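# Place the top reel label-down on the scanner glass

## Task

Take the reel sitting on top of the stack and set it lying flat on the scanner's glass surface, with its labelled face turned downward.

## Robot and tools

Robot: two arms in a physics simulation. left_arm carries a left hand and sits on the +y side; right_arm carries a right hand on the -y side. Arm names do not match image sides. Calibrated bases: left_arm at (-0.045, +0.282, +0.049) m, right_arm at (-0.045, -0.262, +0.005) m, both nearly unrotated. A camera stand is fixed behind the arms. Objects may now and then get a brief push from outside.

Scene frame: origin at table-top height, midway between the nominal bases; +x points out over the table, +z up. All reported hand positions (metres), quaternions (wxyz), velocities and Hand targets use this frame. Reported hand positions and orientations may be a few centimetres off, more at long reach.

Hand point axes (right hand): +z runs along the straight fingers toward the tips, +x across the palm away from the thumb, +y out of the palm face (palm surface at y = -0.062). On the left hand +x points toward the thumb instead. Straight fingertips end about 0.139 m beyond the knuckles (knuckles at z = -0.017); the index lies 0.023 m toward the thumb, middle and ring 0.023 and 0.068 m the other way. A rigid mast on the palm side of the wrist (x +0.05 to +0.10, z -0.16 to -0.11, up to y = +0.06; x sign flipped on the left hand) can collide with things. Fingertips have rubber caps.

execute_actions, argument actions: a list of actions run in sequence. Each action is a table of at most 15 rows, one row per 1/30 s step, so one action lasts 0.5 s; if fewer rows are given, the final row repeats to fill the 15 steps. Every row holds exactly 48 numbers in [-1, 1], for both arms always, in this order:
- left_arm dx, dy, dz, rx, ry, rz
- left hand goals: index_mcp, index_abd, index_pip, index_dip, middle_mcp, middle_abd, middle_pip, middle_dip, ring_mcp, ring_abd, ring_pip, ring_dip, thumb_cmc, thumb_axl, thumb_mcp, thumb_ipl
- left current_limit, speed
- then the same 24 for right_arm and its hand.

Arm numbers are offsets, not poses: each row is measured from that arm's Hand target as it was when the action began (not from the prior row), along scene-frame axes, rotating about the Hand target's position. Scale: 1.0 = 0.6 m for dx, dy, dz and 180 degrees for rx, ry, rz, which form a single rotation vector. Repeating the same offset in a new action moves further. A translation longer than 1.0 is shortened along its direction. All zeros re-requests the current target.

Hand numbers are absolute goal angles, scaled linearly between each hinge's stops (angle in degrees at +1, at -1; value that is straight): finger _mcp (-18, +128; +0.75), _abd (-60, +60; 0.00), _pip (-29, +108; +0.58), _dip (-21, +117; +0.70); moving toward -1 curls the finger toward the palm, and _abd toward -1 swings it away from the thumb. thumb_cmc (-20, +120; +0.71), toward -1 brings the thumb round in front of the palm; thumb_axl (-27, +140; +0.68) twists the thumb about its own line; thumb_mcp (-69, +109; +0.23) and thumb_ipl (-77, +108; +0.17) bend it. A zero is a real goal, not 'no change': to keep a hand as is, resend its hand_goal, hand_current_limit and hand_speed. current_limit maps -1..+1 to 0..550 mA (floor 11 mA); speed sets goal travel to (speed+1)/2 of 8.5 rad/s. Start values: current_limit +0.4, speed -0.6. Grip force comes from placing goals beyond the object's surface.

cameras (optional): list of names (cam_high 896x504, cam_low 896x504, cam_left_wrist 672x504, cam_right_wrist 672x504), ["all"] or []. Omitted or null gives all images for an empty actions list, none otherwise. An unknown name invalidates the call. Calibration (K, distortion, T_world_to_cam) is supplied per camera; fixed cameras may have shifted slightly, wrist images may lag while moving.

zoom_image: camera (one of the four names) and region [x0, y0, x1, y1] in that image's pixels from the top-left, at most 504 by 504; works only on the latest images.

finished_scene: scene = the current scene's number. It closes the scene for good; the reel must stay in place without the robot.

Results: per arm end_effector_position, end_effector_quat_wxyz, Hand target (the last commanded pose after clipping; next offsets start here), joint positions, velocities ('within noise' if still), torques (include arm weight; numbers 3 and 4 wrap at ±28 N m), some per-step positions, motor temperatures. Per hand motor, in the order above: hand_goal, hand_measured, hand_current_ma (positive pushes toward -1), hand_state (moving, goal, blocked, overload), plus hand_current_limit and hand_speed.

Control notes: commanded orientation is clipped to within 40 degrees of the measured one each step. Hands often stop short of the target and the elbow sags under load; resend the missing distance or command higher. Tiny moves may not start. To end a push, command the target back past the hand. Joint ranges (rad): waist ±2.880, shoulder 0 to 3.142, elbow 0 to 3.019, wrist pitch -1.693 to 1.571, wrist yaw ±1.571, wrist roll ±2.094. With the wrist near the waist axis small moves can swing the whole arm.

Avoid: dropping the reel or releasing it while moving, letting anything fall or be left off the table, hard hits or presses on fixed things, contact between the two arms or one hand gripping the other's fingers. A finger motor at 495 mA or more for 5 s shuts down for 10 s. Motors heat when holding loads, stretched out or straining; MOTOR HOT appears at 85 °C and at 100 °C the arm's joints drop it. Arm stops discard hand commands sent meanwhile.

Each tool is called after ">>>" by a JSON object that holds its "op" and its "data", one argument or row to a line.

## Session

>>> {"op": "execute_actions", "data": {
  "actions": []
}}

Scene clock: 0.00 s.
left_arm: end_effector_position=(+0.2255, +0.0985, +0.1898) hand_goal=(+0.754, +0.000, +0.576, +0.696, +0.754, +0.000, +0.576, +0.696, +0.754, +0.000, +0.576, +0.696, +0.714, +0.678, +0.226, +0.168) hand_measured=(+0.754, +0.000, +0.576, +0.696, +0.754, +0.000, +0.576, +0.696, +0.754, +0.000, +0.576, +0.696, +0.714, +0.678, +0.226, +0.168) hand_current_ma=(+0, +0, +0, +0, +0, +0, +0, +0, +0, +0, +0, +0, +0, +0, +0, +0) hand_state=(goal, goal, goal, goal, goal, goal, goal, goal, goal, goal, goal, goal, goal, goal, goal, goal) hand_current_limit=0.40 hand_speed=-0.60 end_effector_quat_wxyz=(-0.144, +0.546, +0.823, -0.055) | right_arm: end_effector_position=(+0.7066, -0.3427, +0.3548) hand_goal=(+0.754, +0.000, +0.576, +0.696, +0.754, +0.000, +0.576, +0.696, +0.754, +0.000, +0.576, +0.696, +0.714, +0.678, +0.226, +0.168) hand_measured=(+0.754, +0.000, +0.576, +0.696, +0.754, +0.000, +0.576, +0.696, +0.754, +0.000, +0.576, +0.696, +0.714, +0.678, +0.226, +0.168) hand_current_ma=(+0, +0, +0, +0, +0, +0, +0, +0, +0, +0, +0, +0, +0, +0, +0, +0) hand_state=(goal, goal, goal, goal, goal, goal, goal, goal, goal, goal, goal, goal, goal, goal, goal, goal) hand_current_limit=0.40 hand_speed=-0.60 end_effector_quat_wxyz=(+0.438, +0.531, +0.588, +0.424)
Joint positions: left_arm=[-0.782 1.372 1.051 -1.515 0.16 -1.152] | right_arm=[-0.109 1.731 1.288 0.18 -0.153 -0.109]
Joint velocities: within noise
Joint torques (N m): no reading
Motor temperatures (°C): left_arm=[27 31 26 30 25 27] | right_arm=[35 30 32 30 28 29]
Heat: left arm: hottest shoulder 31 °C; right arm: hottest waist 35 °C.
Hand target: left_arm +0.2299, +0.0942, +0.1934; -0.139, +0.547, +0.824, -0.056 | right_arm +0.7105, -0.3432, +0.3720; +0.449, +0.523, +0.582, +0.431
camera_calibration:
cam_left_wrist: T_world_to_cam=[[-0.240593, -0.97059, -0.00841487, 0.114627], [-0.425577, 0.0976935, 0.899633, -0.130415], [-0.872353, 0.220026, -0.436565, 0.382029], [0, 0, 0, 1]] pos_world=[0.305341, 0.0399405, 0.285071]
cam_right_wrist: T_world_to_cam=[[0.215404, -0.713581, 0.666636, -0.600861], [-0.777108, -0.538662, -0.325495, 0.443803], [0.591359, -0.447935, -0.670559, -0.207397], [0, 0, 0, 1]] pos_world=[0.596957, -0.282603, 0.405939]

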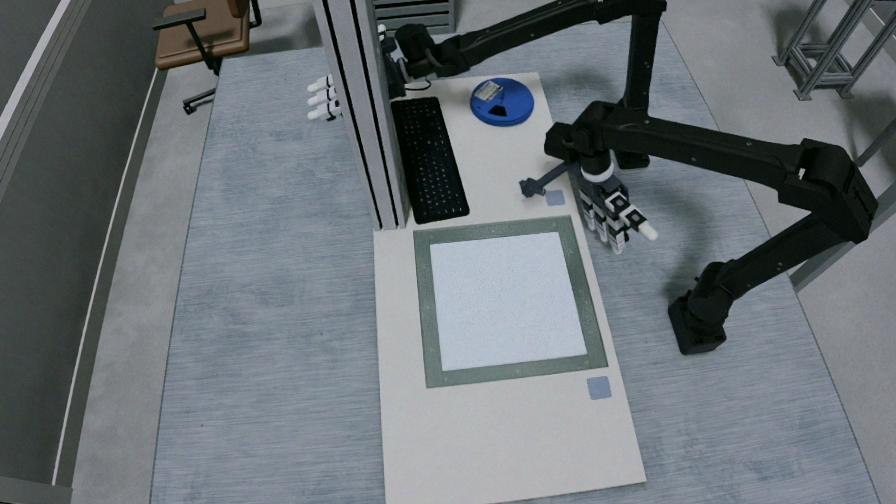

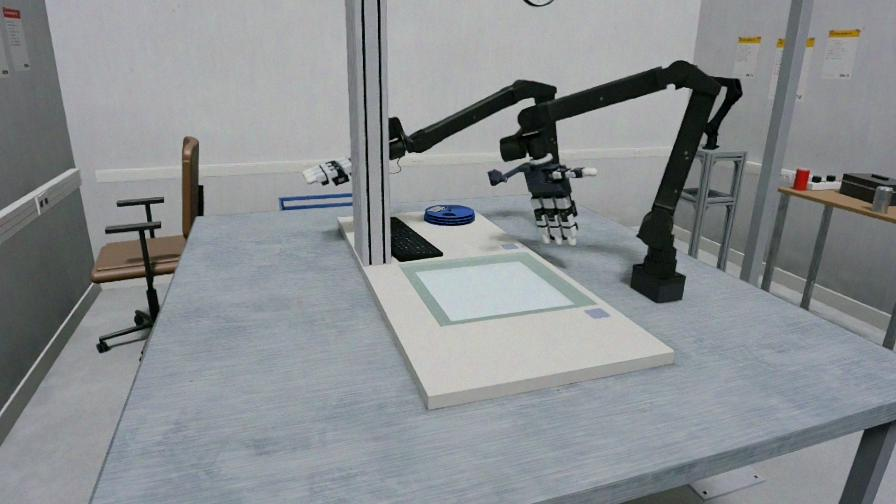

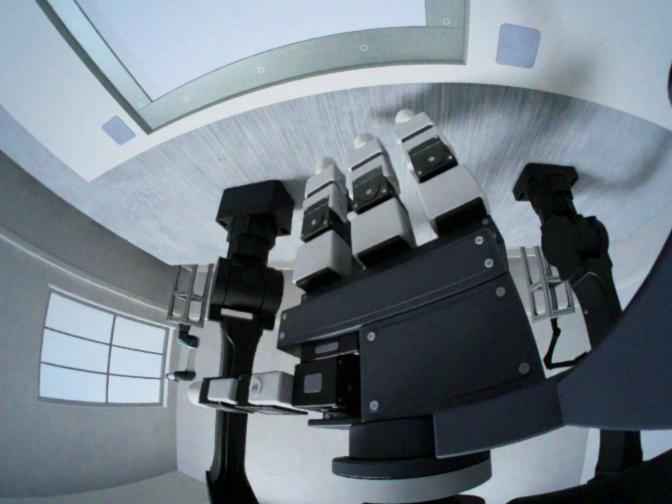

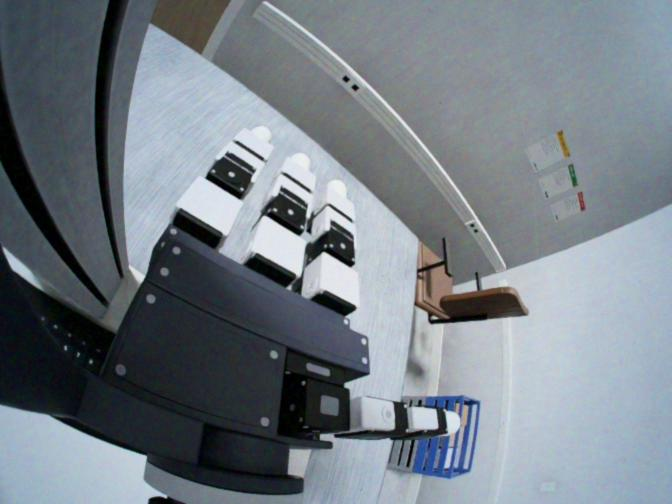

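>>> {"op": "zoom_image", "data": {
  "camera": "cam_low",
  "region": [410, 190, 490, 240]
}}

>>> {"op": "zoom_image", "data": {
  "camera": "cam_high",
  "region": [440, 60, 570, 150]
}}

Scaled by 6.300.

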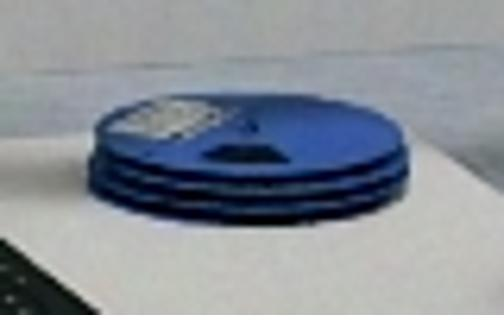

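Scaled by 3.877.

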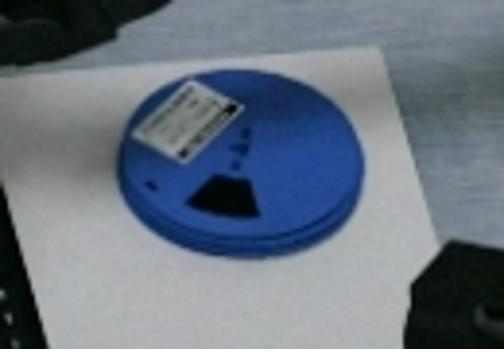

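>>> {"op": "execute_actions", "data": {
  "actions": [
    [[0.064,0.128,0.05,0,0,0.0833,0.754,0,0.576,0.696,0.754,0,0.576,0.696,0.754,0,0.576,0.696,0.714,0.678,0.226,0.168,0.4,-0.6,-0.1,-0.01,0.015,0,0.0833,0,0.754,0,0.576,0.696,0.754,0,0.576,0.696,0.754,0,0.576,0.696,0.714,0.678,0.226,0.168,0.4,-0.6]],
    [[0.028,0.1395,0.05,0,0,0.0833,0.754,0,0.576,0.696,0.754,0,0.576,0.696,0.754,0,0.576,0.696,0.714,0.678,0.226,0.168,0.4,-0.6,-0.1,-0.01,0.015,0,0.0833,0,0.754,0,0.576,0.696,0.754,0,0.576,0.696,0.754,0,0.576,0.696,0.714,0.678,0.226,0.168,0.4,-0.6]],
    [[-0.008,0.142,0.04,0,0,0.0833,0.754,0,0.576,0.696,0.754,0,0.576,0.696,0.754,0,0.576,0.696,0.714,0.678,0.226,0.168,0.4,-0.6,-0.1,-0.01,0.015,0,0.0833,0,0.754,0,0.576,0.696,0.754,0,0.576,0.696,0.754,0,0.576,0.696,0.714,0.678,0.226,0.168,0.4,-0.6]]
  ],
  "cameras": ["cam_low","cam_high"]
}}

Scene clock: 3.17 s.
left_arm: end_effector_position=(+0.2692, +0.3408, +0.2591) hand_goal=(+0.754, +0.000, +0.576, +0.696, +0.754, +0.000, +0.576, +0.696, +0.754, +0.000, +0.576, +0.696, +0.714, +0.678, +0.226, +0.168) hand_measured=(+0.750, +0.000, +0.576, +0.696, +0.750, +0.000, +0.576, +0.696, +0.750, +0.000, +0.576, +0.696, +0.714, +0.678, +0.224, +0.168) hand_current_ma=(-2, +0, +0, +0, -2, +0, +0, +0, -2, +0, +0, +0, +0, +0, -2, +0) hand_state=(goal, goal, goal, goal, goal, goal, goal, goal, goal, goal, goal, goal, goal, goal, goal, goal) hand_current_limit=0.40 hand_speed=-0.60 end_effector_quat_wxyz=(-0.103, +0.185, +0.973, -0.096) | right_arm: end_effector_position=(+0.5240, -0.3559, +0.3735) hand_goal=(+0.754, +0.000, +0.576, +0.696, +0.754, +0.000, +0.576, +0.696, +0.754, +0.000, +0.576, +0.696, +0.714, +0.678, +0.226, +0.168) hand_measured=(+0.760, +0.000, +0.576, +0.696, +0.760, +0.000, +0.576, +0.696, +0.758, +0.000, +0.576, +0.696, +0.722, +0.678, +0.224, +0.168) hand_current_ma=(+1, +0, +0, +0, +1, +0, +0, +0, +1, +0, +0, +0, +1, +0, +0, +0) hand_state=(goal, goal, goal, goal, goal, goal, goal, goal, goal, goal, goal, goal, goal, goal, goal, goal) hand_current_limit=0.40 hand_speed=-0.60 end_effector_quat_wxyz=(+0.175, +0.654, +0.710, +0.192)
Joint positions: left_arm=[-0.012 1.299 1.169 -1.681 0.149 -1.181] | right_arm=[-0.189 1.334 1.402 -1.131 -0.144 -0.248]
Joint torques (N m): left_arm=[-0.03 -8.12 13.53 -1.35 0.22 -0.06] | right_arm=[-1.03 -7.53 12.75 1.1 0.05 -0.27]
Heat: left arm: hottest shoulder 31 °C; right arm: hottest waist 35 °C.
Hand target: left_arm +0.2804, +0.3400, +0.2774; -0.107, +0.190, +0.970, -0.104 | right_arm +0.5305, -0.3610, +0.3989; +0.192, +0.648, +0.710, +0.198
Off the commanded pose: left_arm 0.021 m, 1 deg | right_arm 0.027 m, 2 deg.
joint sent to its limit (left arm) — joint 4 (wrist pitch), lower limit. The joint targets are off in orientation, not in position.
Step readings (end_effector_position of left_arm | right_arm):
0: (+0.2255, +0.0985, +0.1898) | (+0.7066, -0.3427, +0.3548)
1: (+0.2257, +0.0988, +0.1898) | (+0.7066, -0.3427, +0.3542)
2: (+0.2264, +0.1010, +0.1897) | (+0.7057, -0.3424, +0.3522)
4: (+0.2317, +0.1161, +0.1910) | (+0.6964, -0.3419, +0.3432)
8: (+0.2483, +0.1642, +0.1973) | (+0.6676, -0.3402, +0.3469)
15: (+0.2563, +0.1791, +0.2061) | (+0.6449, -0.3426, +0.3774)
16: (+0.2566, +0.1792, +0.2066) | (+0.6440, -0.3433, +0.3755)
17: (+0.2565, +0.1812, +0.2077) | (+0.6415, -0.3443, +0.3696)
19: (+0.2578, +0.1964, +0.2114) | (+0.6296, -0.3453, +0.3541)
23: (+0.2666, +0.2440, +0.2252) | (+0.6019, -0.3478, +0.3446)
30: (+0.2734, +0.2589, +0.2378) | (+0.5841, -0.3506, +0.3633)
31: (+0.2732, +0.2592, +0.2380) | (+0.5837, -0.3504, +0.3639)
32: (+0.2725, +0.2613, +0.2382) | (+0.5806, -0.3508, +0.3616)
34: (+0.2707, +0.2761, +0.2398) | (+0.5665, -0.3501, +0.3514)
38: (+0.2663, +0.3249, +0.2486) | (+0.5357, -0.3529, +0.3460)
45: (+0.2692, +0.3408, +0.2592) | (+0.5266, -0.3574, +0.3737)
Images, in order (width x height): cam_high 896x504, cam_low 896x504.

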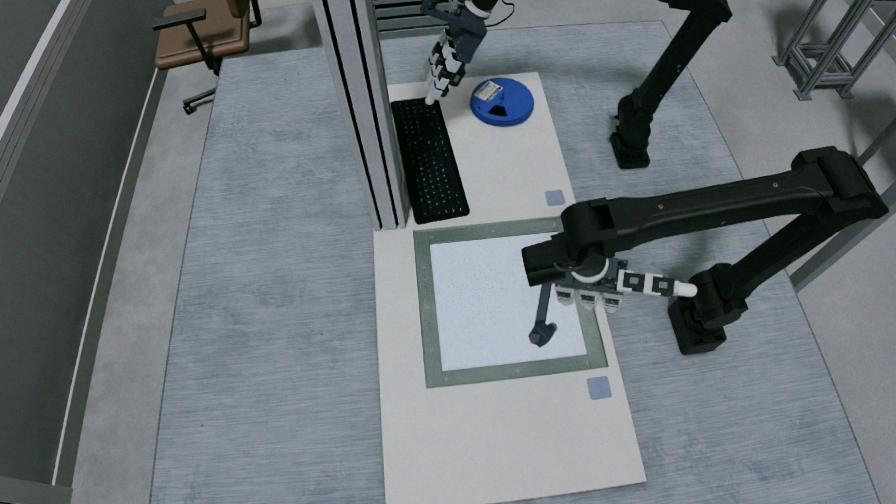

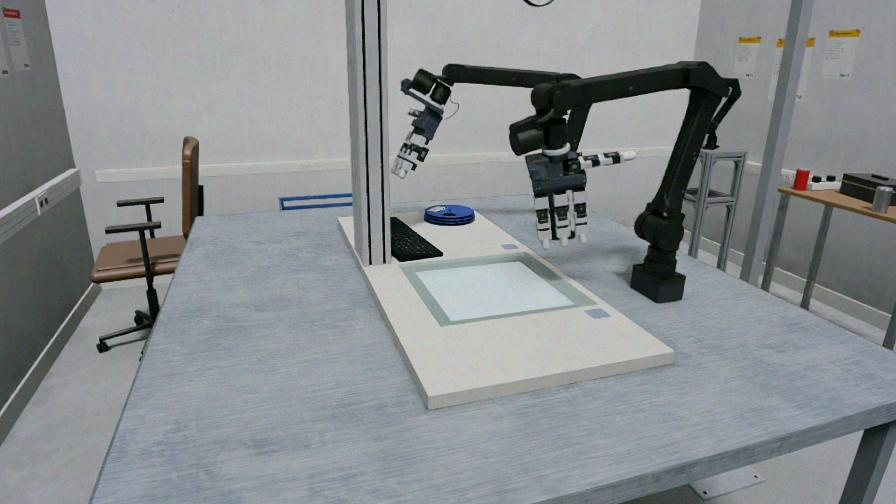

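>>> {"op": "execute_actions", "data": {
  "actions": [
    [[-0.045,0.135,0.04,0,0,0.0833,0.754,0,0.576,0.696,0.754,0,0.576,0.696,0.754,0,0.576,0.696,0.714,0.678,0.226,0.168,0.4,-0.6,-0.035,-0.0156,-0.01,0.0517,0.0418,-0.0517,0.979,-0.19,-0.066,0.478,1,0,0.576,0.696,1,0,0.576,0.696,-0.571,0.678,0.382,-0.07,0.4,-0.6]],
    [[-0.079,0.1185,0.05,0,0,0.0833,0.754,0,0.576,0.696,0.754,0,0.576,0.696,0.754,0,0.576,0.696,0.714,0.678,0.226,0.168,0.4,-0.6,-0.035,-0.0156,-0.01,0.0517,0.0418,-0.0517,0.979,-0.19,-0.066,0.478,1,0,0.576,0.696,1,0,0.576,0.696,-0.571,0.678,0.382,-0.07,0.4,-0.6]],
    [[0,0,0.03,0,0,0,0.754,0,0.576,0.696,0.754,0,0.576,0.696,0.754,0,0.576,0.696,0.714,0.678,0.226,0.168,0.4,-0.6,-0.035,-0.0156,-0.01,0.0517,0.0418,-0.0517,0.979,-0.19,-0.066,0.478,1,0,0.576,0.696,1,0,0.576,0.696,-0.571,0.678,0.382,-0.07,0.4,-0.6]],
    [[0,0,0,0,0,0,0.754,0,0.576,0.696,0.754,0,0.576,0.696,0.754,0,0.576,0.696,0.714,0.678,0.226,0.168,0.4,-0.6,-0.035,-0.0156,-0.03,0.0517,0.0418,-0.0517,0.979,-0.19,-0.066,0.478,1,0,0.576,0.696,1,0,0.576,0.696,-0.571,0.678,0.382,-0.07,0.4,-0.6]]
  ],
  "cameras": ["cam_low","cam_high"]
}}

Scene clock: 6.33 s.
left_arm: end_effector_position=(+0.1995, +0.4894, +0.3260) hand_goal=(+0.754, +0.000, +0.576, +0.696, +0.754, +0.000, +0.576, +0.696, +0.754, +0.000, +0.576, +0.696, +0.714, +0.678, +0.226, +0.168) hand_measured=(+0.752, +0.000, +0.576, +0.696, +0.752, +0.000, +0.576, +0.696, +0.752, +0.000, +0.576, +0.696, +0.712, +0.678, +0.224, +0.168) hand_current_ma=(-1, +0, +0, +0, -2, +0, +0, +0, -2, +0, +0, +0, +0, +0, -2, +0) hand_state=(goal, goal, goal, goal, goal, goal, goal, goal, goal, goal, goal, goal, goal, goal, goal, goal) hand_current_limit=0.40 hand_speed=-0.60 end_effector_quat_wxyz=(+0.003, -0.081, +0.995, -0.058) | right_arm: end_effector_position=(+0.4415, -0.3928, +0.3562) hand_goal=(+0.980, -0.190, -0.066, +0.478, +1.000, +0.000, +0.576, +0.696, +1.000, +0.000, +0.576, +0.696, -0.570, +0.678, +0.382, -0.070) hand_measured=(+0.980, -0.184, -0.062, +0.480, +0.998, +0.000, +0.576, +0.696, +0.998, +0.000, +0.576, +0.696, -0.564, +0.678, +0.372, -0.070) hand_current_ma=(+0, +0, +0, +0, +0, +0, +0, +0, +0, +0, +0, +0, +1, +0, -4, +0) hand_state=(goal, goal, goal, goal, goal, goal, goal, goal, goal, goal, goal, goal, goal, goal, goal, goal) hand_current_limit=0.40 hand_speed=-0.60 end_effector_quat_wxyz=(-0.132, +0.887, +0.402, +0.186)
Joint positions: left_arm=[0.482 1.17 1.242 -1.684 0.108 -1.24] | right_arm=[-0.296 1.43 1.647 -1.68 -0.449 0.433]
Joint torques (N m): left_arm=[0.09 -7.18 14.41 -0.64 0.01 -0.17] | right_arm=[-0.26 -6.71 10.76 0.14 -0.54 0.04]
Heat: left arm: hottest shoulder 31 °C; right arm: hottest waist 35 °C.
Hand target: left_arm +0.2060, +0.4920, +0.3493; -0.076, -0.067, +0.986, -0.128 | right_arm +0.4465, -0.3986, +0.3629; -0.152, +0.889, +0.398, +0.169
Off the commanded pose: left_arm 0.024 m, 12 deg | right_arm 0.010 m, 3 deg.
joint sent to its limit (left arm) — joint 4 (wrist pitch), lower limit. The joint targets are off in orientation, not in position.
joint sent to its limit (right arm) — joint 4 (wrist pitch), lower limit. The joint targets are off in orientation, not in position.
Step readings (end_effector_position of left_arm | right_arm):
0: (+0.2692, +0.3408, +0.2591) | (+0.5240, -0.3559, +0.3735)
1: (+0.2691, +0.3410, +0.2591) | (+0.5237, -0.3558, +0.3733)
2: (+0.2684, +0.3431, +0.2592) | (+0.5219, -0.3551, +0.3729)
4: (+0.2639, +0.3576, +0.2615) | (+0.5147, -0.3547, +0.3700)
8: (+0.2462, +0.4033, +0.2720) | (+0.5042, -0.3562, +0.3706)
15: (+0.2431, +0.4185, +0.2828) | (+0.5008, -0.3598, +0.3785)
16: (+0.2430, +0.4188, +0.2828) | (+0.5005, -0.3600, +0.3786)
17: (+0.2416, +0.4205, +0.2830) | (+0.4988, -0.3599, +0.3775)
19: (+0.2331, +0.4336, +0.2854) | (+0.4930, -0.3601, +0.3739)
23: (+0.2040, +0.4731, +0.2982) | (+0.4845, -0.3649, +0.3707)
30: (+0.1984, +0.4872, +0.3130) | (+0.4811, -0.3707, +0.3712)
31: (+0.1984, +0.4872, +0.3130) | (+0.4807, -0.3705, +0.3712)
32: (+0.1984, +0.4873, +0.3131) | (+0.4789, -0.3695, +0.3706)
34: (+0.1987, +0.4880, +0.3143) | (+0.4731, -0.3688, +0.3684)
38: (+0.1992, +0.4891, +0.3200) | (+0.4652, -0.3742, +0.3682)
45: (+0.1995, +0.4894, +0.3260) | (+0.4607, -0.3815, +0.3670)
46: (+0.1995, +0.4894, +0.3260) | (+0.4603, -0.3812, +0.3665)
47: (+0.1995, +0.4894, +0.3260) | (+0.4594, -0.3798, +0.3656)
49: (+0.1995, +0.4894, +0.3260) | (+0.4556, -0.3782, +0.3634)
53: (+0.1995, +0.4894, +0.3260) | (+0.4478, -0.3847, +0.3603)
60: (+0.1995, +0.4894, +0.3260) | (+0.4423, -0.3922, +0.3577)
Images, in order (width x height): cam_high 896x504, cam_low 896x504.

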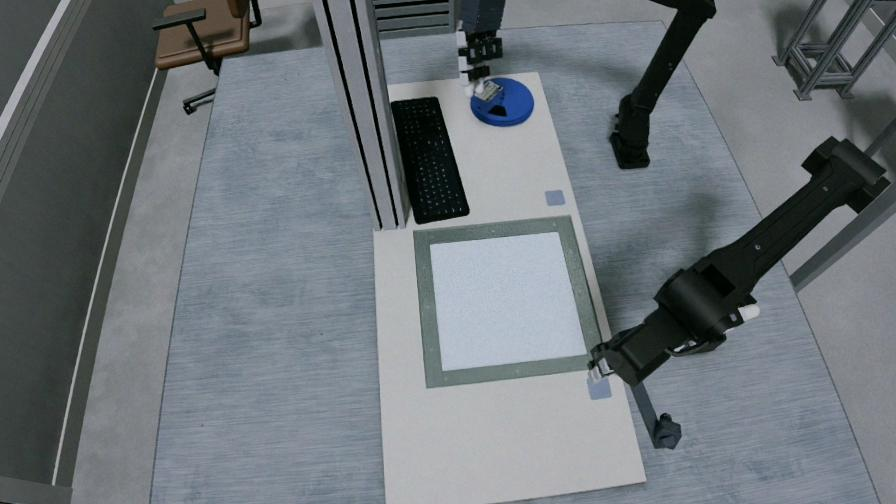

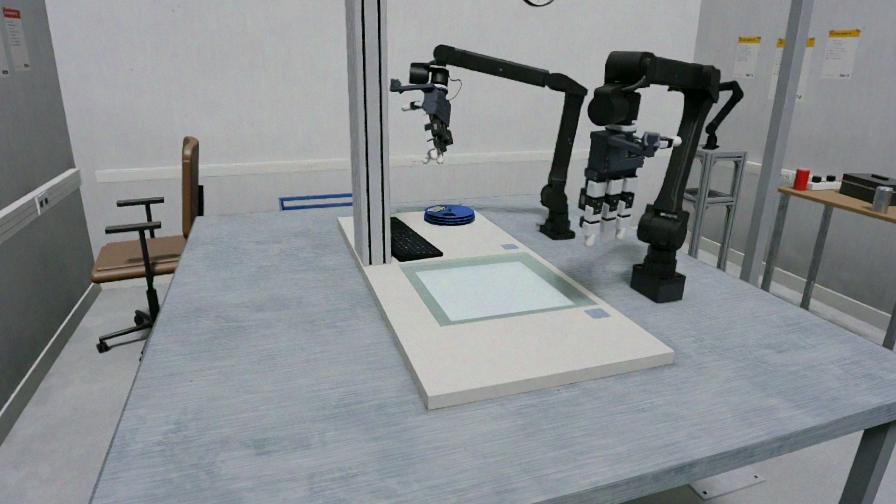

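>>> {"op": "execute_actions", "data": {
  "actions": [
    [[0,0,0,0,0,0,0.754,0,0.576,0.696,0.754,0,0.576,0.696,0.754,0,0.576,0.696,0.714,0.678,0.226,0.168,0.4,-0.6,-0.034,-0.0156,-0.02,0.0517,0.0418,-0.0517,0.979,-0.19,-0.066,0.478,1,0,0.576,0.696,1,0,0.576,0.696,-0.571,0.678,0.382,-0.07,0.4,-0.6]],
    [[0,0,0,0,0,0,0.754,0,0.576,0.696,0.754,0,0.576,0.696,0.754,0,0.576,0.696,0.714,0.678,0.226,0.168,0.4,-0.6,-0.034,-0.0156,-0.04,0.0517,0.0418,-0.0517,0.979,-0.19,-0.066,0.478,1,0,0.576,0.696,1,0,0.576,0.696,-0.571,0.678,0.382,-0.07,0.4,-0.6]],
    [[0,0,0,0,0,0,0.754,0,0.576,0.696,0.754,0,0.576,0.696,0.754,0,0.576,0.696,0.714,0.678,0.226,0.168,0.4,-0.6,-0.034,-0.0156,-0.05,0.0517,0.0418,-0.0517,0.979,-0.19,-0.066,0.478,1,0,0.576,0.696,1,0,0.576,0.696,-0.571,0.678,0.382,-0.07,0.4,-0.6]],
    [[0,0,0,0,0,0,0.754,0,0.576,0.696,0.754,0,0.576,0.696,0.754,0,0.576,0.696,0.714,0.678,0.226,0.168,0.4,-0.6,-0.034,-0.0156,-0.06,0.0517,0.0418,-0.0517,0.979,-0.19,-0.066,0.478,1,0,0.576,0.696,1,0,0.576,0.696,-0.571,0.678,0.382,-0.07,0.4,-0.6]],
    [[0,0,0,0,0,0,0.754,0,0.576,0.696,0.754,0,0.576,0.696,0.754,0,0.576,0.696,0.714,0.678,0.226,0.168,0.4,-0.6,-0.034,-0.0156,-0.06,0.0517,0.0418,-0.0517,0.979,-0.19,-0.066,0.478,1,0,0.576,0.696,1,0,0.576,0.696,-0.571,0.678,0.382,-0.07,0.4,-0.6]]
  ],
  "cameras": ["cam_low","cam_high","cam_right_wrist"]
}}

Scene clock: 9.80 s.
left_arm: end_effector_position=(+0.1995, +0.4894, +0.3260) hand_goal=(+0.754, +0.000, +0.576, +0.696, +0.754, +0.000, +0.576, +0.696, +0.754, +0.000, +0.576, +0.696, +0.714, +0.678, +0.226, +0.168) hand_measured=(+0.752, +0.000, +0.576, +0.696, +0.752, +0.000, +0.576, +0.696, +0.752, +0.000, +0.576, +0.696, +0.712, +0.678, +0.224, +0.168) hand_current_ma=(-1, +0, +0, +0, -2, +0, +0, +0, -2, +0, +0, +0, +0, +0, -2, +0) hand_state=(goal, goal, goal, goal, goal, goal, goal, goal, goal, goal, goal, goal, goal, goal, goal, goal) hand_current_limit=0.40 hand_speed=-0.60 end_effector_quat_wxyz=(+0.003, -0.081, +0.995, -0.058) | right_arm: end_effector_position=(+0.3456, -0.4456, +0.2252) hand_goal=(+0.980, -0.190, -0.066, +0.478, +1.000, +0.000, +0.576, +0.696, +1.000, +0.000, +0.576, +0.696, -0.570, +0.678, +0.382, -0.070) hand_measured=(+0.972, -0.186, -0.064, +0.480, +0.990, +0.000, +0.576, +0.696, +0.992, +0.000, +0.576, +0.696, -0.568, +0.678, +0.374, -0.070) hand_current_ma=(-2, +0, +0, +0, -2, +0, +0, +0, -1, +0, +0, +0, +0, +0, -2, +0) hand_state=(goal, goal, goal, goal, goal, goal, goal, goal, goal, goal, goal, goal, goal, goal, goal, goal) hand_current_limit=0.40 hand_speed=-0.60 end_effector_quat_wxyz=(-0.452, +0.864, -0.168, +0.141)
Joint positions: left_arm=[0.482 1.17 1.242 -1.684 0.108 -1.24] | right_arm=[-0.642 1.57 1.441 -1.682 -0.968 1.17]
Joint torques (N m): left_arm=[-0.15 -6.95 14.39 -0.7 0 -0.16] | right_arm=[0.32 -8.59 8.18 -0.47 -0.97 0.09]
Heat: left arm: hottest shoulder 31 °C; right arm: hottest waist 35 °C.
Hand target: left_arm +0.2060, +0.4920, +0.3493; -0.076, -0.067, +0.986, -0.128 | right_arm +0.3445, -0.4454, +0.2250; -0.513, +0.846, -0.131, +0.070
Off the commanded pose: left_arm 0.024 m, 12 deg | right_arm 0.001 m, 12 deg.
joint sent to its limit (left arm) — joint 4 (wrist pitch), lower limit. The joint targets are off in orientation, not in position.
joint sent to its limit (right arm) — joint 4 (wrist pitch), lower limit. The joint targets are off in orientation, not in position.
Step readings (end_effector_position of left_arm | right_arm):
0: (+0.1995, +0.4894, +0.3260) | (+0.4415, -0.3929, +0.3562)
1: (+0.1995, +0.4894, +0.3260) | (+0.4415, -0.3924, +0.3562)
2: (+0.1995, +0.4894, +0.3260) | (+0.4414, -0.3909, +0.3562)
4: (+0.1995, +0.4894, +0.3260) | (+0.4400, -0.3893, +0.3562)
8: (+0.1995, +0.4894, +0.3260) | (+0.4343, -0.3967, +0.3548)
15: (+0.1995, +0.4894, +0.3260) | (+0.4285, -0.4041, +0.3531)
16: (+0.1995, +0.4894, +0.3260) | (+0.4283, -0.4035, +0.3530)
17: (+0.1995, +0.4894, +0.3260) | (+0.4278, -0.4022, +0.3525)
19: (+0.1995, +0.4894, +0.3260) | (+0.4252, -0.3993, +0.3494)
23: (+0.1995, +0.4894, +0.3260) | (+0.4153, -0.4066, +0.3397)
30: (+0.1995, +0.4894, +0.3260) | (+0.4081, -0.4147, +0.3347)
31: (+0.1995, +0.4894, +0.3260) | (+0.4079, -0.4140, +0.3346)
32: (+0.1995, +0.4894, +0.3260) | (+0.4074, -0.4123, +0.3336)
34: (+0.1995, +0.4894, +0.3260) | (+0.4044, -0.4084, +0.3296)
38: (+0.1995, +0.4894, +0.3260) | (+0.3940, -0.4163, +0.3149)
45: (+0.1995, +0.4894, +0.3260) | (+0.3882, -0.4257, +0.3008)
46: (+0.1995, +0.4894, +0.3260) | (+0.3880, -0.4251, +0.3005)
47: (+0.1995, +0.4894, +0.3260) | (+0.3878, -0.4230, +0.2999)
49: (+0.1995, +0.4894, +0.3260) | (+0.3851, -0.4187, +0.2968)
53: (+0.1995, +0.4894, +0.3260) | (+0.3741, -0.4267, +0.2805)
60: (+0.1995, +0.4894, +0.3260) | (+0.3674, -0.4365, +0.2623)
61: (+0.1995, +0.4894, +0.3260) | (+0.3673, -0.4357, +0.2621)
62: (+0.1995, +0.4894, +0.3260) | (+0.3673, -0.4337, +0.2619)
64: (+0.1995, +0.4894, +0.3260) | (+0.3657, -0.4296, +0.2602)
68: (+0.1995, +0.4894, +0.3260) | (+0.3542, -0.4371, +0.2441)
75: (+0.1995, +0.4894, +0.3260) | (+0.3461, -0.4465, +0.2248)
camera_calibration:
cam_right_wrist: T_world_to_cam=[[-0.791163, -0.0134802, -0.611456, 0.437544], [-0.611377, -0.00983969, 0.791278, -0.00754002], [-0.0166831, 0.999861, -0.000456685, 0.577533], [0, 0, 0, 1]] pos_world=[0.351194, -0.571629, 0.273769]
Images, in order (width x height): cam_high 896x504, cam_low 896x504, cam_right_wrist 672x504.

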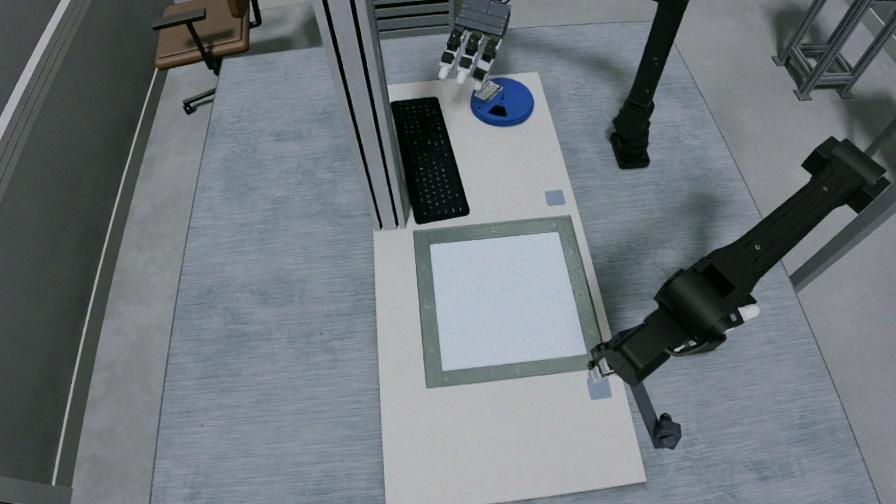

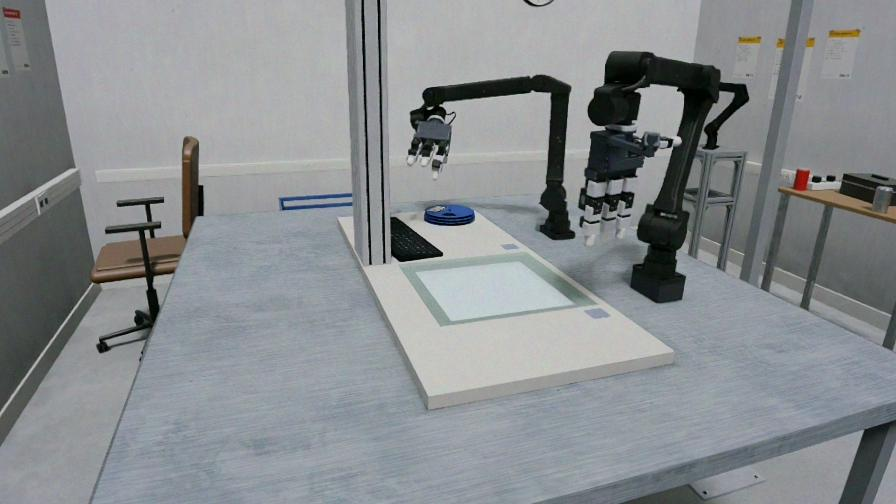

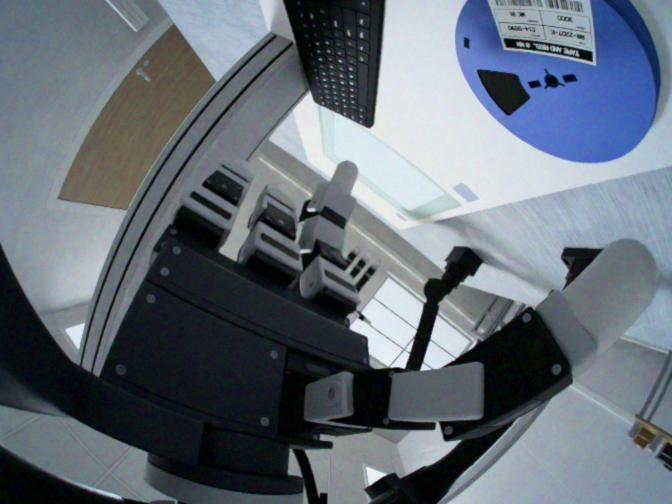

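>>> {"op": "execute_actions", "data": {
  "actions": [
    [[0,0,0,0,0,0,0.754,0,0.576,0.696,0.754,0,0.576,0.696,0.754,0,0.576,0.696,0.714,0.678,0.226,0.168,0.4,-0.6,-0.005,-0.012,-0.08,0,0,0,0.979,-0.19,-0.066,0.478,1,0,0.576,0.696,1,0,0.576,0.696,-0.571,0.678,0.382,-0.07,0.4,-0.6]],
    [[0,0,0,0,0,0,0.754,0,0.576,0.696,0.754,0,0.576,0.696,0.754,0,0.576,0.696,0.714,0.678,0.226,0.168,0.4,-0.6,-0.005,-0.012,-0.08,0,0,0,0.979,-0.19,-0.066,0.478,1,0,0.576,0.696,1,0,0.576,0.696,-0.571,0.678,0.382,-0.07,0.4,-0.6]]
  ],
  "cameras": ["cam_right_wrist"]
}}

>>> {"op": "zoom_image", "data": {
  "camera": "cam_right_wrist",
  "region": [370, 0, 530, 160]
}}

>>> {"op": "zoom_image", "data": {
  "camera": "cam_right_wrist",
  "region": [510, 60, 670, 240]
}}

Scene clock: 11.63 s.
left_arm: end_effector_position=(+0.1995, +0.4894, +0.3260) hand_goal=(+0.754, +0.000, +0.576, +0.696, +0.754, +0.000, +0.576, +0.696, +0.754, +0.000, +0.576, +0.696, +0.714, +0.678, +0.226, +0.168) hand_measured=(+0.752, +0.000, +0.576, +0.696, +0.752, +0.000, +0.576, +0.696, +0.752, +0.000, +0.576, +0.696, +0.712, +0.678, +0.224, +0.168) hand_current_ma=(-1, +0, +0, +0, -2, +0, +0, +0, -2, +0, +0, +0, +0, +0, -2, +0) hand_state=(goal, goal, goal, goal, goal, goal, goal, goal, goal, goal, goal, goal, goal, goal, goal, goal) hand_current_limit=0.40 hand_speed=-0.60 end_effector_quat_wxyz=(+0.003, -0.081, +0.995, -0.058) | right_arm: end_effector_position=(+0.3382, -0.4552, +0.1279) hand_goal=(+0.980, -0.190, -0.066, +0.478, +1.000, +0.000, +0.576, +0.696, +1.000, +0.000, +0.576, +0.696, -0.570, +0.678, +0.382, -0.070) hand_measured=(+0.972, -0.186, -0.064, +0.480, +0.990, +0.000, +0.576, +0.696, +0.992, +0.000, +0.576, +0.696, -0.568, +0.678, +0.374, -0.070) hand_current_ma=(-2, +0, +0, +0, -2, +0, +0, +0, -1, +0, +0, +0, +0, +0, -2, +0) hand_state=(goal, goal, goal, goal, goal, goal, goal, goal, goal, goal, goal, goal, goal, goal, goal, goal) hand_current_limit=0.40 hand_speed=-0.60 end_effector_quat_wxyz=(-0.486, +0.856, -0.152, +0.090)
Joint positions: left_arm=[0.482 1.17 1.242 -1.684 0.108 -1.24] | right_arm=[-0.669 1.745 1.365 -1.682 -0.951 0.981]
Joint torques (N m): left_arm=[-0.21 -7.06 14.41 -0.7 0 -0.16] | right_arm=[-0.15 -10.34 7.42 -0.92 -0.81 -0.16]
Heat: left arm: hottest shoulder 31 °C; right arm: hottest waist 35 °C.
Hand target: left_arm +0.2060, +0.4920, +0.3493; -0.076, -0.067, +0.986, -0.128 | right_arm +0.3385, -0.4598, +0.1290; -0.513, +0.846, -0.131, +0.070
Off the commanded pose: left_arm 0.024 m, 12 deg | right_arm 0.005 m, 5 deg.
joint sent to its limit (left arm) — joint 4 (wrist pitch), lower limit. The joint targets are off in orientation, not in position.
joint sent to its limit (right arm) — joint 4 (wrist pitch), lower limit. The joint targets are off in orientation, not in position.
Step readings (end_effector_position of left_arm | right_arm):
0: (+0.1995, +0.4894, +0.3260) | (+0.3455, -0.4456, +0.2252)
1: (+0.1995, +0.4894, +0.3260) | (+0.3456, -0.4456, +0.2250)
2: (+0.1995, +0.4894, +0.3260) | (+0.3454, -0.4454, +0.2238)
4: (+0.1995, +0.4894, +0.3260) | (+0.3446, -0.4447, +0.2184)
8: (+0.1995, +0.4894, +0.3260) | (+0.3420, -0.4444, +0.1967)
15: (+0.1995, +0.4894, +0.3260) | (+0.3412, -0.4464, +0.1758)
16: (+0.1995, +0.4894, +0.3260) | (+0.3414, -0.4469, +0.1757)
17: (+0.1995, +0.4894, +0.3260) | (+0.3418, -0.4477, +0.1753)
19: (+0.1995, +0.4894, +0.3260) | (+0.3425, -0.4497, +0.1710)
23: (+0.1995, +0.4894, +0.3260) | (+0.3401, -0.4527, +0.1504)
30: (+0.1995, +0.4894, +0.3260) | (+0.3375, -0.4547, +0.1281)
camera_calibration:
cam_right_wrist: T_world_to_cam=[[-0.825496, -0.0325306, -0.56347, 0.368806], [-0.556513, -0.119487, 0.822202, -0.00762281], [-0.0940739, 0.992303, 0.080532, 0.599274], [0, 0, 0, 1]] pos_world=[0.356581, -0.583575, 0.165818]
Images, in order (width x height): cam_right_wrist 672x504.

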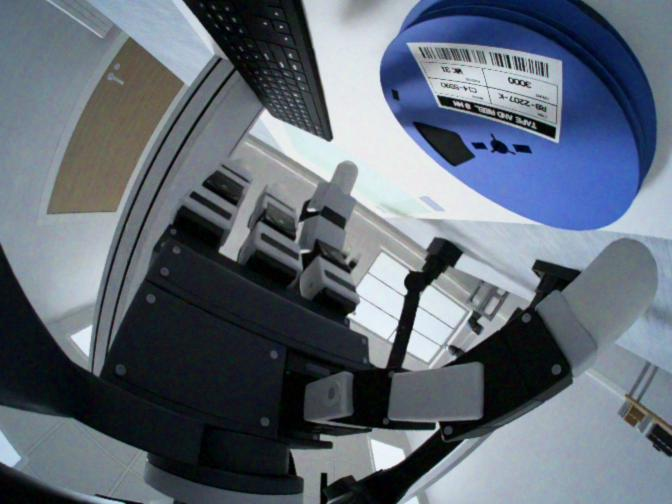

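Scaled by 3.150 from the camera's 672x504 image, which has a finer 960x720 frame.

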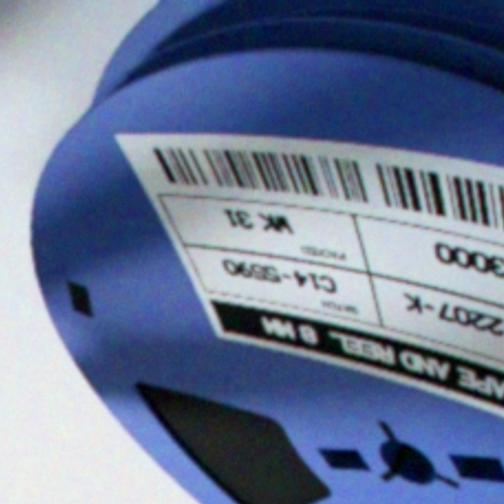

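Scaled by 2.800 from the camera's 672x504 image, which has a finer 960x720 frame.

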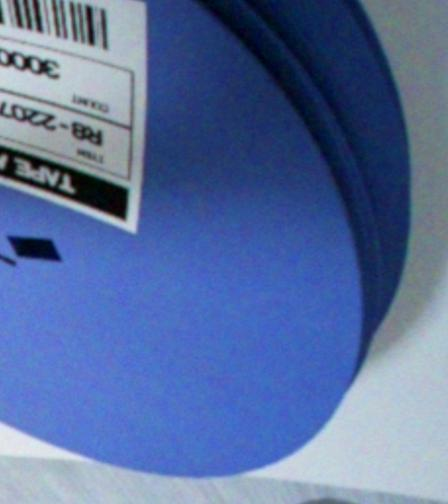

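>>> {"op": "execute_actions", "data": {
  "actions": [
    [[0,0,0,0,0,0,0.754,0,0.576,0.696,0.754,0,0.576,0.696,0.754,0,0.576,0.696,0.714,0.678,0.226,0.168,0.4,-0.6,0.002,-0.0055,-0.05,0,0,0,0.979,-0.19,-0.066,0.478,1,0,0.576,0.696,1,0,0.576,0.696,-0.571,0.678,0.382,-0.07,0.4,-0.6]],
    [[0,0,0,0,0,0,0.754,0,0.576,0.696,0.754,0,0.576,0.696,0.754,0,0.576,0.696,0.714,0.678,0.226,0.168,0.4,-0.6,0,0,-0.035,0,0,0,0.979,-0.19,-0.066,0.478,1,0,0.576,0.696,1,0,0.576,0.696,-0.571,0.678,0.382,-0.07,0.4,-0.6]]
  ],
  "cameras": ["cam_right_wrist","cam_high","cam_low"]
}}

>>> {"op": "zoom_image", "data": {
  "camera": "cam_right_wrist",
  "region": [320, 0, 672, 280]
}}

Scene clock: 13.70 s.
left_arm: end_effector_position=(+0.1995, +0.4894, +0.3260) hand_goal=(+0.754, +0.000, +0.576, +0.696, +0.754, +0.000, +0.576, +0.696, +0.754, +0.000, +0.576, +0.696, +0.714, +0.678, +0.226, +0.168) hand_measured=(+0.752, +0.000, +0.576, +0.696, +0.752, +0.000, +0.576, +0.696, +0.752, +0.000, +0.576, +0.696, +0.712, +0.678, +0.224, +0.168) hand_current_ma=(-1, +0, +0, +0, -2, +0, +0, +0, -2, +0, +0, +0, +0, +0, -2, +0) hand_state=(goal, goal, goal, goal, goal, goal, goal, goal, goal, goal, goal, goal, goal, goal, goal, goal) hand_current_limit=0.40 hand_speed=-0.60 end_effector_quat_wxyz=(+0.003, -0.081, +0.995, -0.058) | right_arm: end_effector_position=(+0.3425, -0.4592, +0.0827) hand_goal=(+0.980, -0.190, -0.066, +0.478, +1.000, +0.000, +0.576, +0.696, +1.000, +0.000, +0.576, +0.696, -0.570, +0.678, +0.382, -0.070) hand_measured=(+0.972, -0.186, -0.064, +0.480, +0.990, +0.000, +0.576, +0.696, +0.992, +0.000, +0.576, +0.696, -0.568, +0.678, +0.374, -0.070) hand_current_ma=(-2, +0, +0, +0, -2, +0, +0, +0, -1, +0, +0, +0, +0, +0, -2, +0) hand_state=(goal, goal, goal, goal, goal, goal, goal, goal, goal, goal, goal, goal, goal, goal, goal, goal) hand_current_limit=0.40 hand_speed=-0.60 end_effector_quat_wxyz=(-0.503, +0.851, -0.132, +0.076)
Joint positions: left_arm=[0.482 1.17 1.242 -1.684 0.108 -1.24] | right_arm=[-0.674 1.852 1.365 -1.682 -0.948 0.875]
Joint torques (N m): left_arm=[-0.09 -7.18 14.37 -0.62 -0.01 -0.14] | right_arm=[-0.62 -10.34 6.35 -1.1 -0.66 -0.2]
Heat: left arm: hottest shoulder 31 °C; right arm: hottest waist 35 °C.
Hand target: left_arm +0.2060, +0.4920, +0.3493; -0.076, -0.067, +0.986, -0.128 | right_arm +0.3398, -0.4630, +0.0780; -0.513, +0.846, -0.130, +0.070
Off the commanded pose: left_arm 0.024 m, 12 deg | right_arm 0.007 m, 1 deg.
joint sent to its limit (left arm) — joint 4 (wrist pitch), lower limit. The joint targets are off in orientation, not in position.
joint sent to its limit (right arm) — joint 4 (wrist pitch), lower limit. The joint targets still meet the commanded pose.
Step readings (end_effector_position of left_arm | right_arm):
0: (+0.1995, +0.4894, +0.3260) | (+0.3382, -0.4552, +0.1279)
1: (+0.1995, +0.4894, +0.3260) | (+0.3383, -0.4552, +0.1279)
2: (+0.1995, +0.4894, +0.3260) | (+0.3386, -0.4554, +0.1275)
4: (+0.1995, +0.4894, +0.3260) | (+0.3395, -0.4560, +0.1247)
8: (+0.1995, +0.4894, +0.3260) | (+0.3404, -0.4573, +0.1127)
15: (+0.1995, +0.4894, +0.3260) | (+0.3408, -0.4577, +0.1014)
16: (+0.1995, +0.4894, +0.3260) | (+0.3409, -0.4578, +0.1014)
17: (+0.1995, +0.4894, +0.3260) | (+0.3411, -0.4581, +0.1012)
19: (+0.1995, +0.4894, +0.3260) | (+0.3417, -0.4585, +0.0991)
23: (+0.1995, +0.4894, +0.3260) | (+0.3421, -0.4590, +0.0905)
30: (+0.1995, +0.4894, +0.3260) | (+0.3422, -0.4590, +0.0827)
camera_calibration:
cam_right_wrist: T_world_to_cam=[[-0.821859, -0.0529011, -0.567229, 0.336492], [-0.551364, -0.176656, 0.815347, 0.00410651], [-0.143337, 0.98285, 0.116019, 0.616902], [0, 0, 0, 1]] pos_world=[0.367238, -0.587796, 0.115948]
Images, in order (width x height): cam_high 896x504, cam_low 896x504, cam_right_wrist 672x504.

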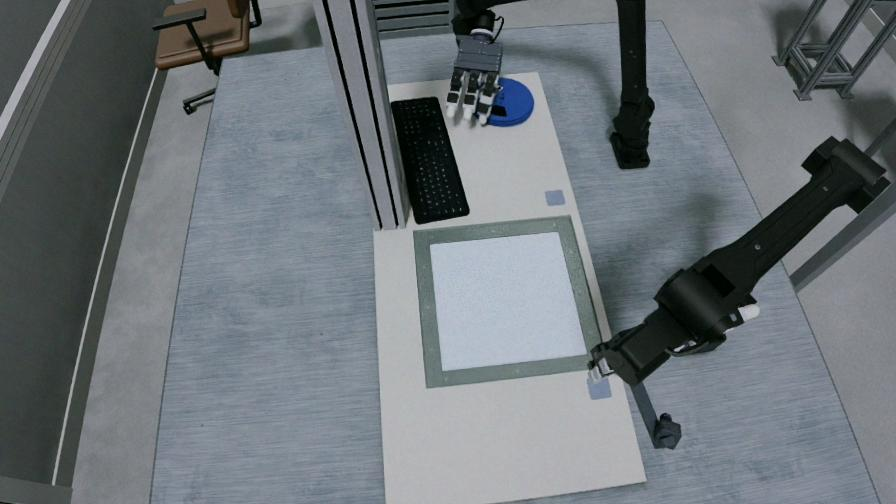

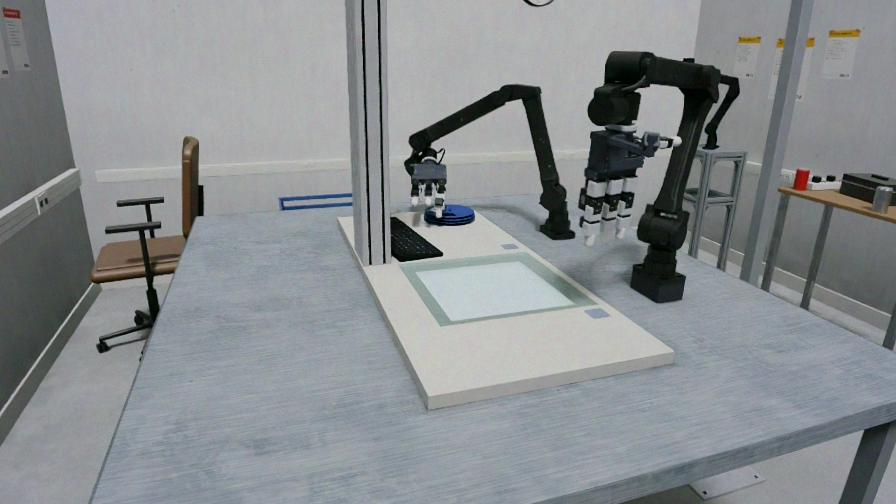

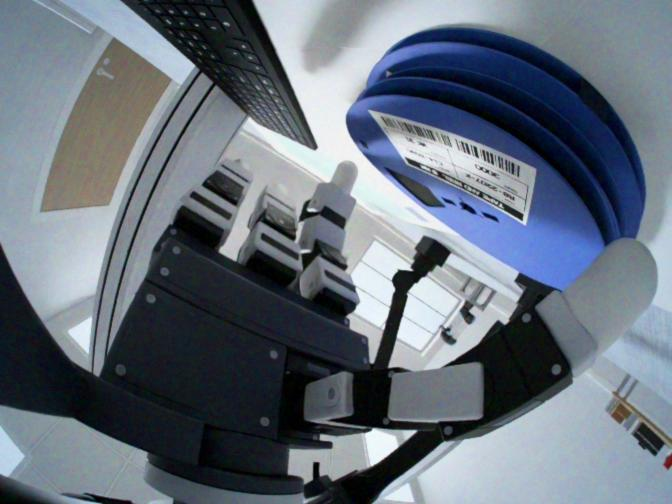

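Scaled by 1.432 from the camera's 672x504 image, which has a finer 960x720 frame.

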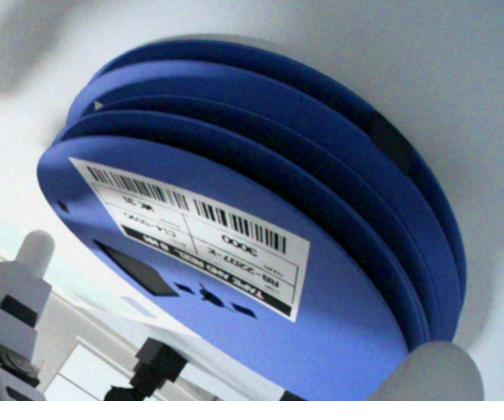

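>>> {"op": "execute_actions", "data": {
  "actions": [
    [[0,0,0,0,0,0,0.754,0,0.576,0.696,0.754,0,0.576,0.696,0.754,0,0.576,0.696,0.714,0.678,0.226,0.168,0.4,-0.6,-0.006,0,-0.03,0,0,0,0.979,-0.19,-0.066,0.478,1,0,0.576,0.696,1,0,0.576,0.696,-0.571,0.678,0.382,-0.07,0.4,-0.6]]
  ],
  "cameras": ["cam_right_wrist","cam_high","cam_low"]
}}

>>> {"op": "zoom_image", "data": {
  "camera": "cam_right_wrist",
  "region": [320, 0, 672, 280]
}}

>>> {"op": "zoom_image", "data": {
  "camera": "cam_low",
  "region": [390, 160, 490, 240]
}}

Scene clock: 14.73 s.
left_arm: end_effector_position=(+0.1995, +0.4894, +0.3260) hand_goal=(+0.754, +0.000, +0.576, +0.696, +0.754, +0.000, +0.576, +0.696, +0.754, +0.000, +0.576, +0.696, +0.714, +0.678, +0.226, +0.168) hand_measured=(+0.752, +0.000, +0.576, +0.696, +0.752, +0.000, +0.576, +0.696, +0.752, +0.000, +0.576, +0.696, +0.712, +0.678, +0.224, +0.168) hand_current_ma=(-1, +0, +0, +0, -2, +0, +0, +0, -2, +0, +0, +0, +0, +0, -2, +0) hand_state=(goal, goal, goal, goal, goal, goal, goal, goal, goal, goal, goal, goal, goal, goal, goal, goal) hand_current_limit=0.40 hand_speed=-0.60 end_effector_quat_wxyz=(+0.003, -0.081, +0.995, -0.058) | right_arm: end_effector_position=(+0.3377, -0.4588, +0.0666) hand_goal=(+0.980, -0.190, -0.066, +0.478, +1.000, +0.000, +0.576, +0.696, +1.000, +0.000, +0.576, +0.696, -0.570, +0.678, +0.382, -0.070) hand_measured=(+0.972, -0.188, -0.064, +0.480, +0.990, +0.000, +0.576, +0.696, +0.992, +0.000, +0.576, +0.696, -0.568, +0.678, +0.374, -0.070) hand_current_ma=(-2, +0, +0, +0, -2, +0, +0, +0, -1, +0, +0, +0, +0, +0, -2, +0) hand_state=(goal, goal, goal, goal, goal, goal, goal, goal, goal, goal, goal, goal, goal, goal, goal, goal) hand_current_limit=0.40 hand_speed=-0.60 end_effector_quat_wxyz=(-0.511, +0.847, -0.130, +0.070)
Joint positions: left_arm=[0.482 1.17 1.242 -1.684 0.108 -1.24] | right_arm=[-0.681 1.882 1.351 -1.682 -0.945 0.842]
Joint torques (N m): left_arm=[-0.09 -7.06 14.39 -0.7 0 -0.15] | right_arm=[-0.56 -10.29 6.15 -0.95 -0.67 -0.2]
Heat: left arm: hottest shoulder 31 °C; right arm: hottest waist 35 °C.
Hand target: left_arm +0.2060, +0.4920, +0.3493; -0.076, -0.067, +0.986, -0.128 | right_arm +0.3362, -0.4631, +0.0601; -0.513, +0.846, -0.131, +0.070
Off the commanded pose: left_arm 0.024 m, 12 deg | right_arm 0.008 m, 0 deg.
joint sent to its limit (left arm) — joint 4 (wrist pitch), lower limit. The joint targets are off in orientation, not in position.
Step readings (end_effector_position of left_arm | right_arm):
0: (+0.1995, +0.4894, +0.3260) | (+0.3425, -0.4592, +0.0826)
1: (+0.1995, +0.4894, +0.3260) | (+0.3426, -0.4592, +0.0826)
2: (+0.1995, +0.4894, +0.3260) | (+0.3425, -0.4595, +0.0823)
4: (+0.1995, +0.4894, +0.3260) | (+0.3420, -0.4600, +0.0809)
8: (+0.1995, +0.4894, +0.3260) | (+0.3394, -0.4591, +0.0737)
15: (+0.1995, +0.4894, +0.3260) | (+0.3376, -0.4584, +0.0667)
camera_calibration:
cam_right_wrist: T_world_to_cam=[[-0.825151, -0.0517909, -0.562534, 0.324745], [-0.543865, -0.196453, 0.815854, 0.00288061], [-0.152765, 0.979145, 0.133936, 0.617983], [0, 0, 0, 1]] pos_world=[0.363936, -0.58771, 0.0975599]
Images, in order (width x height): cam_high 896x504, cam_low 896x504, cam_right_wrist 672x504.

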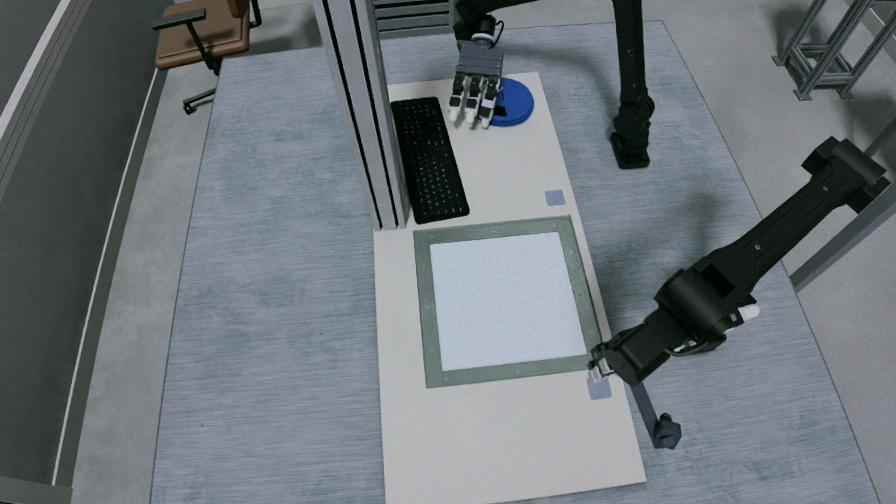

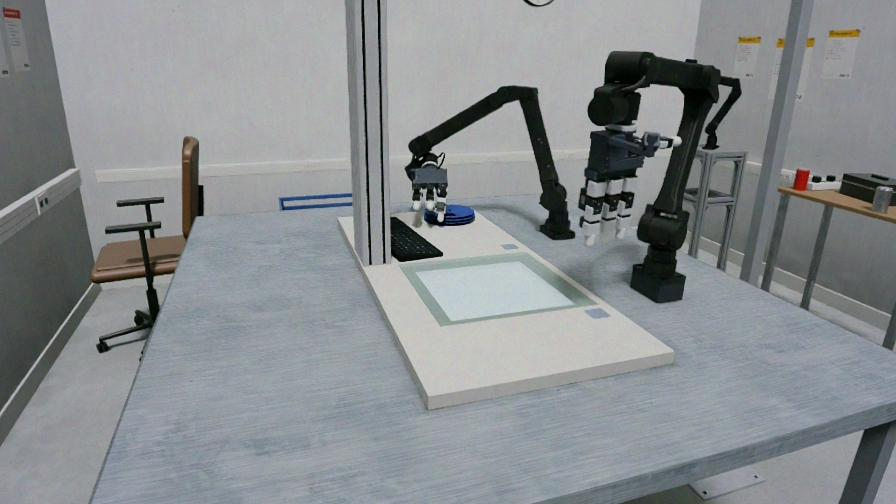

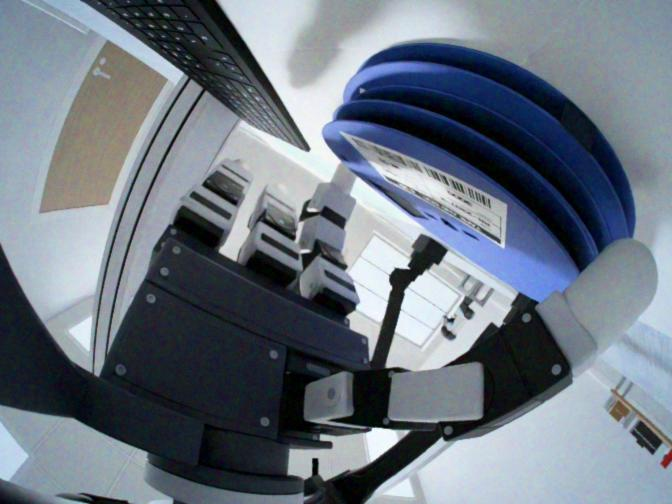

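Scaled by 1.432 from the camera's 672x504 image, which has a finer 960x720 frame.

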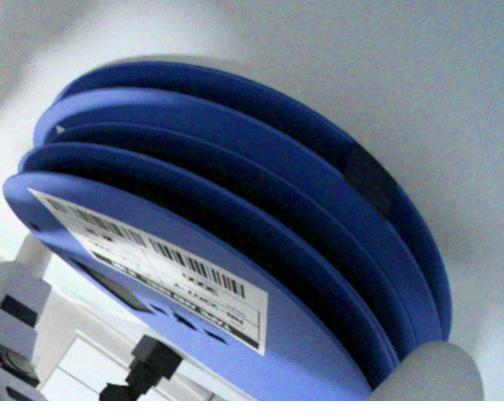

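Scaled by 5.040.

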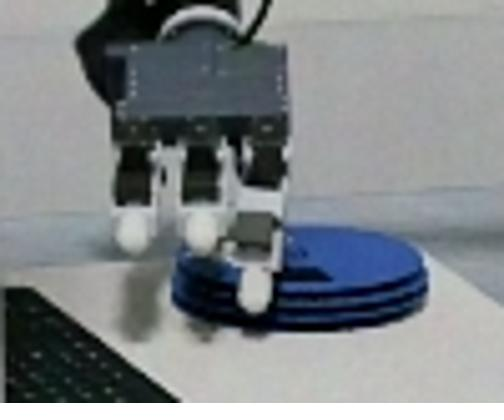

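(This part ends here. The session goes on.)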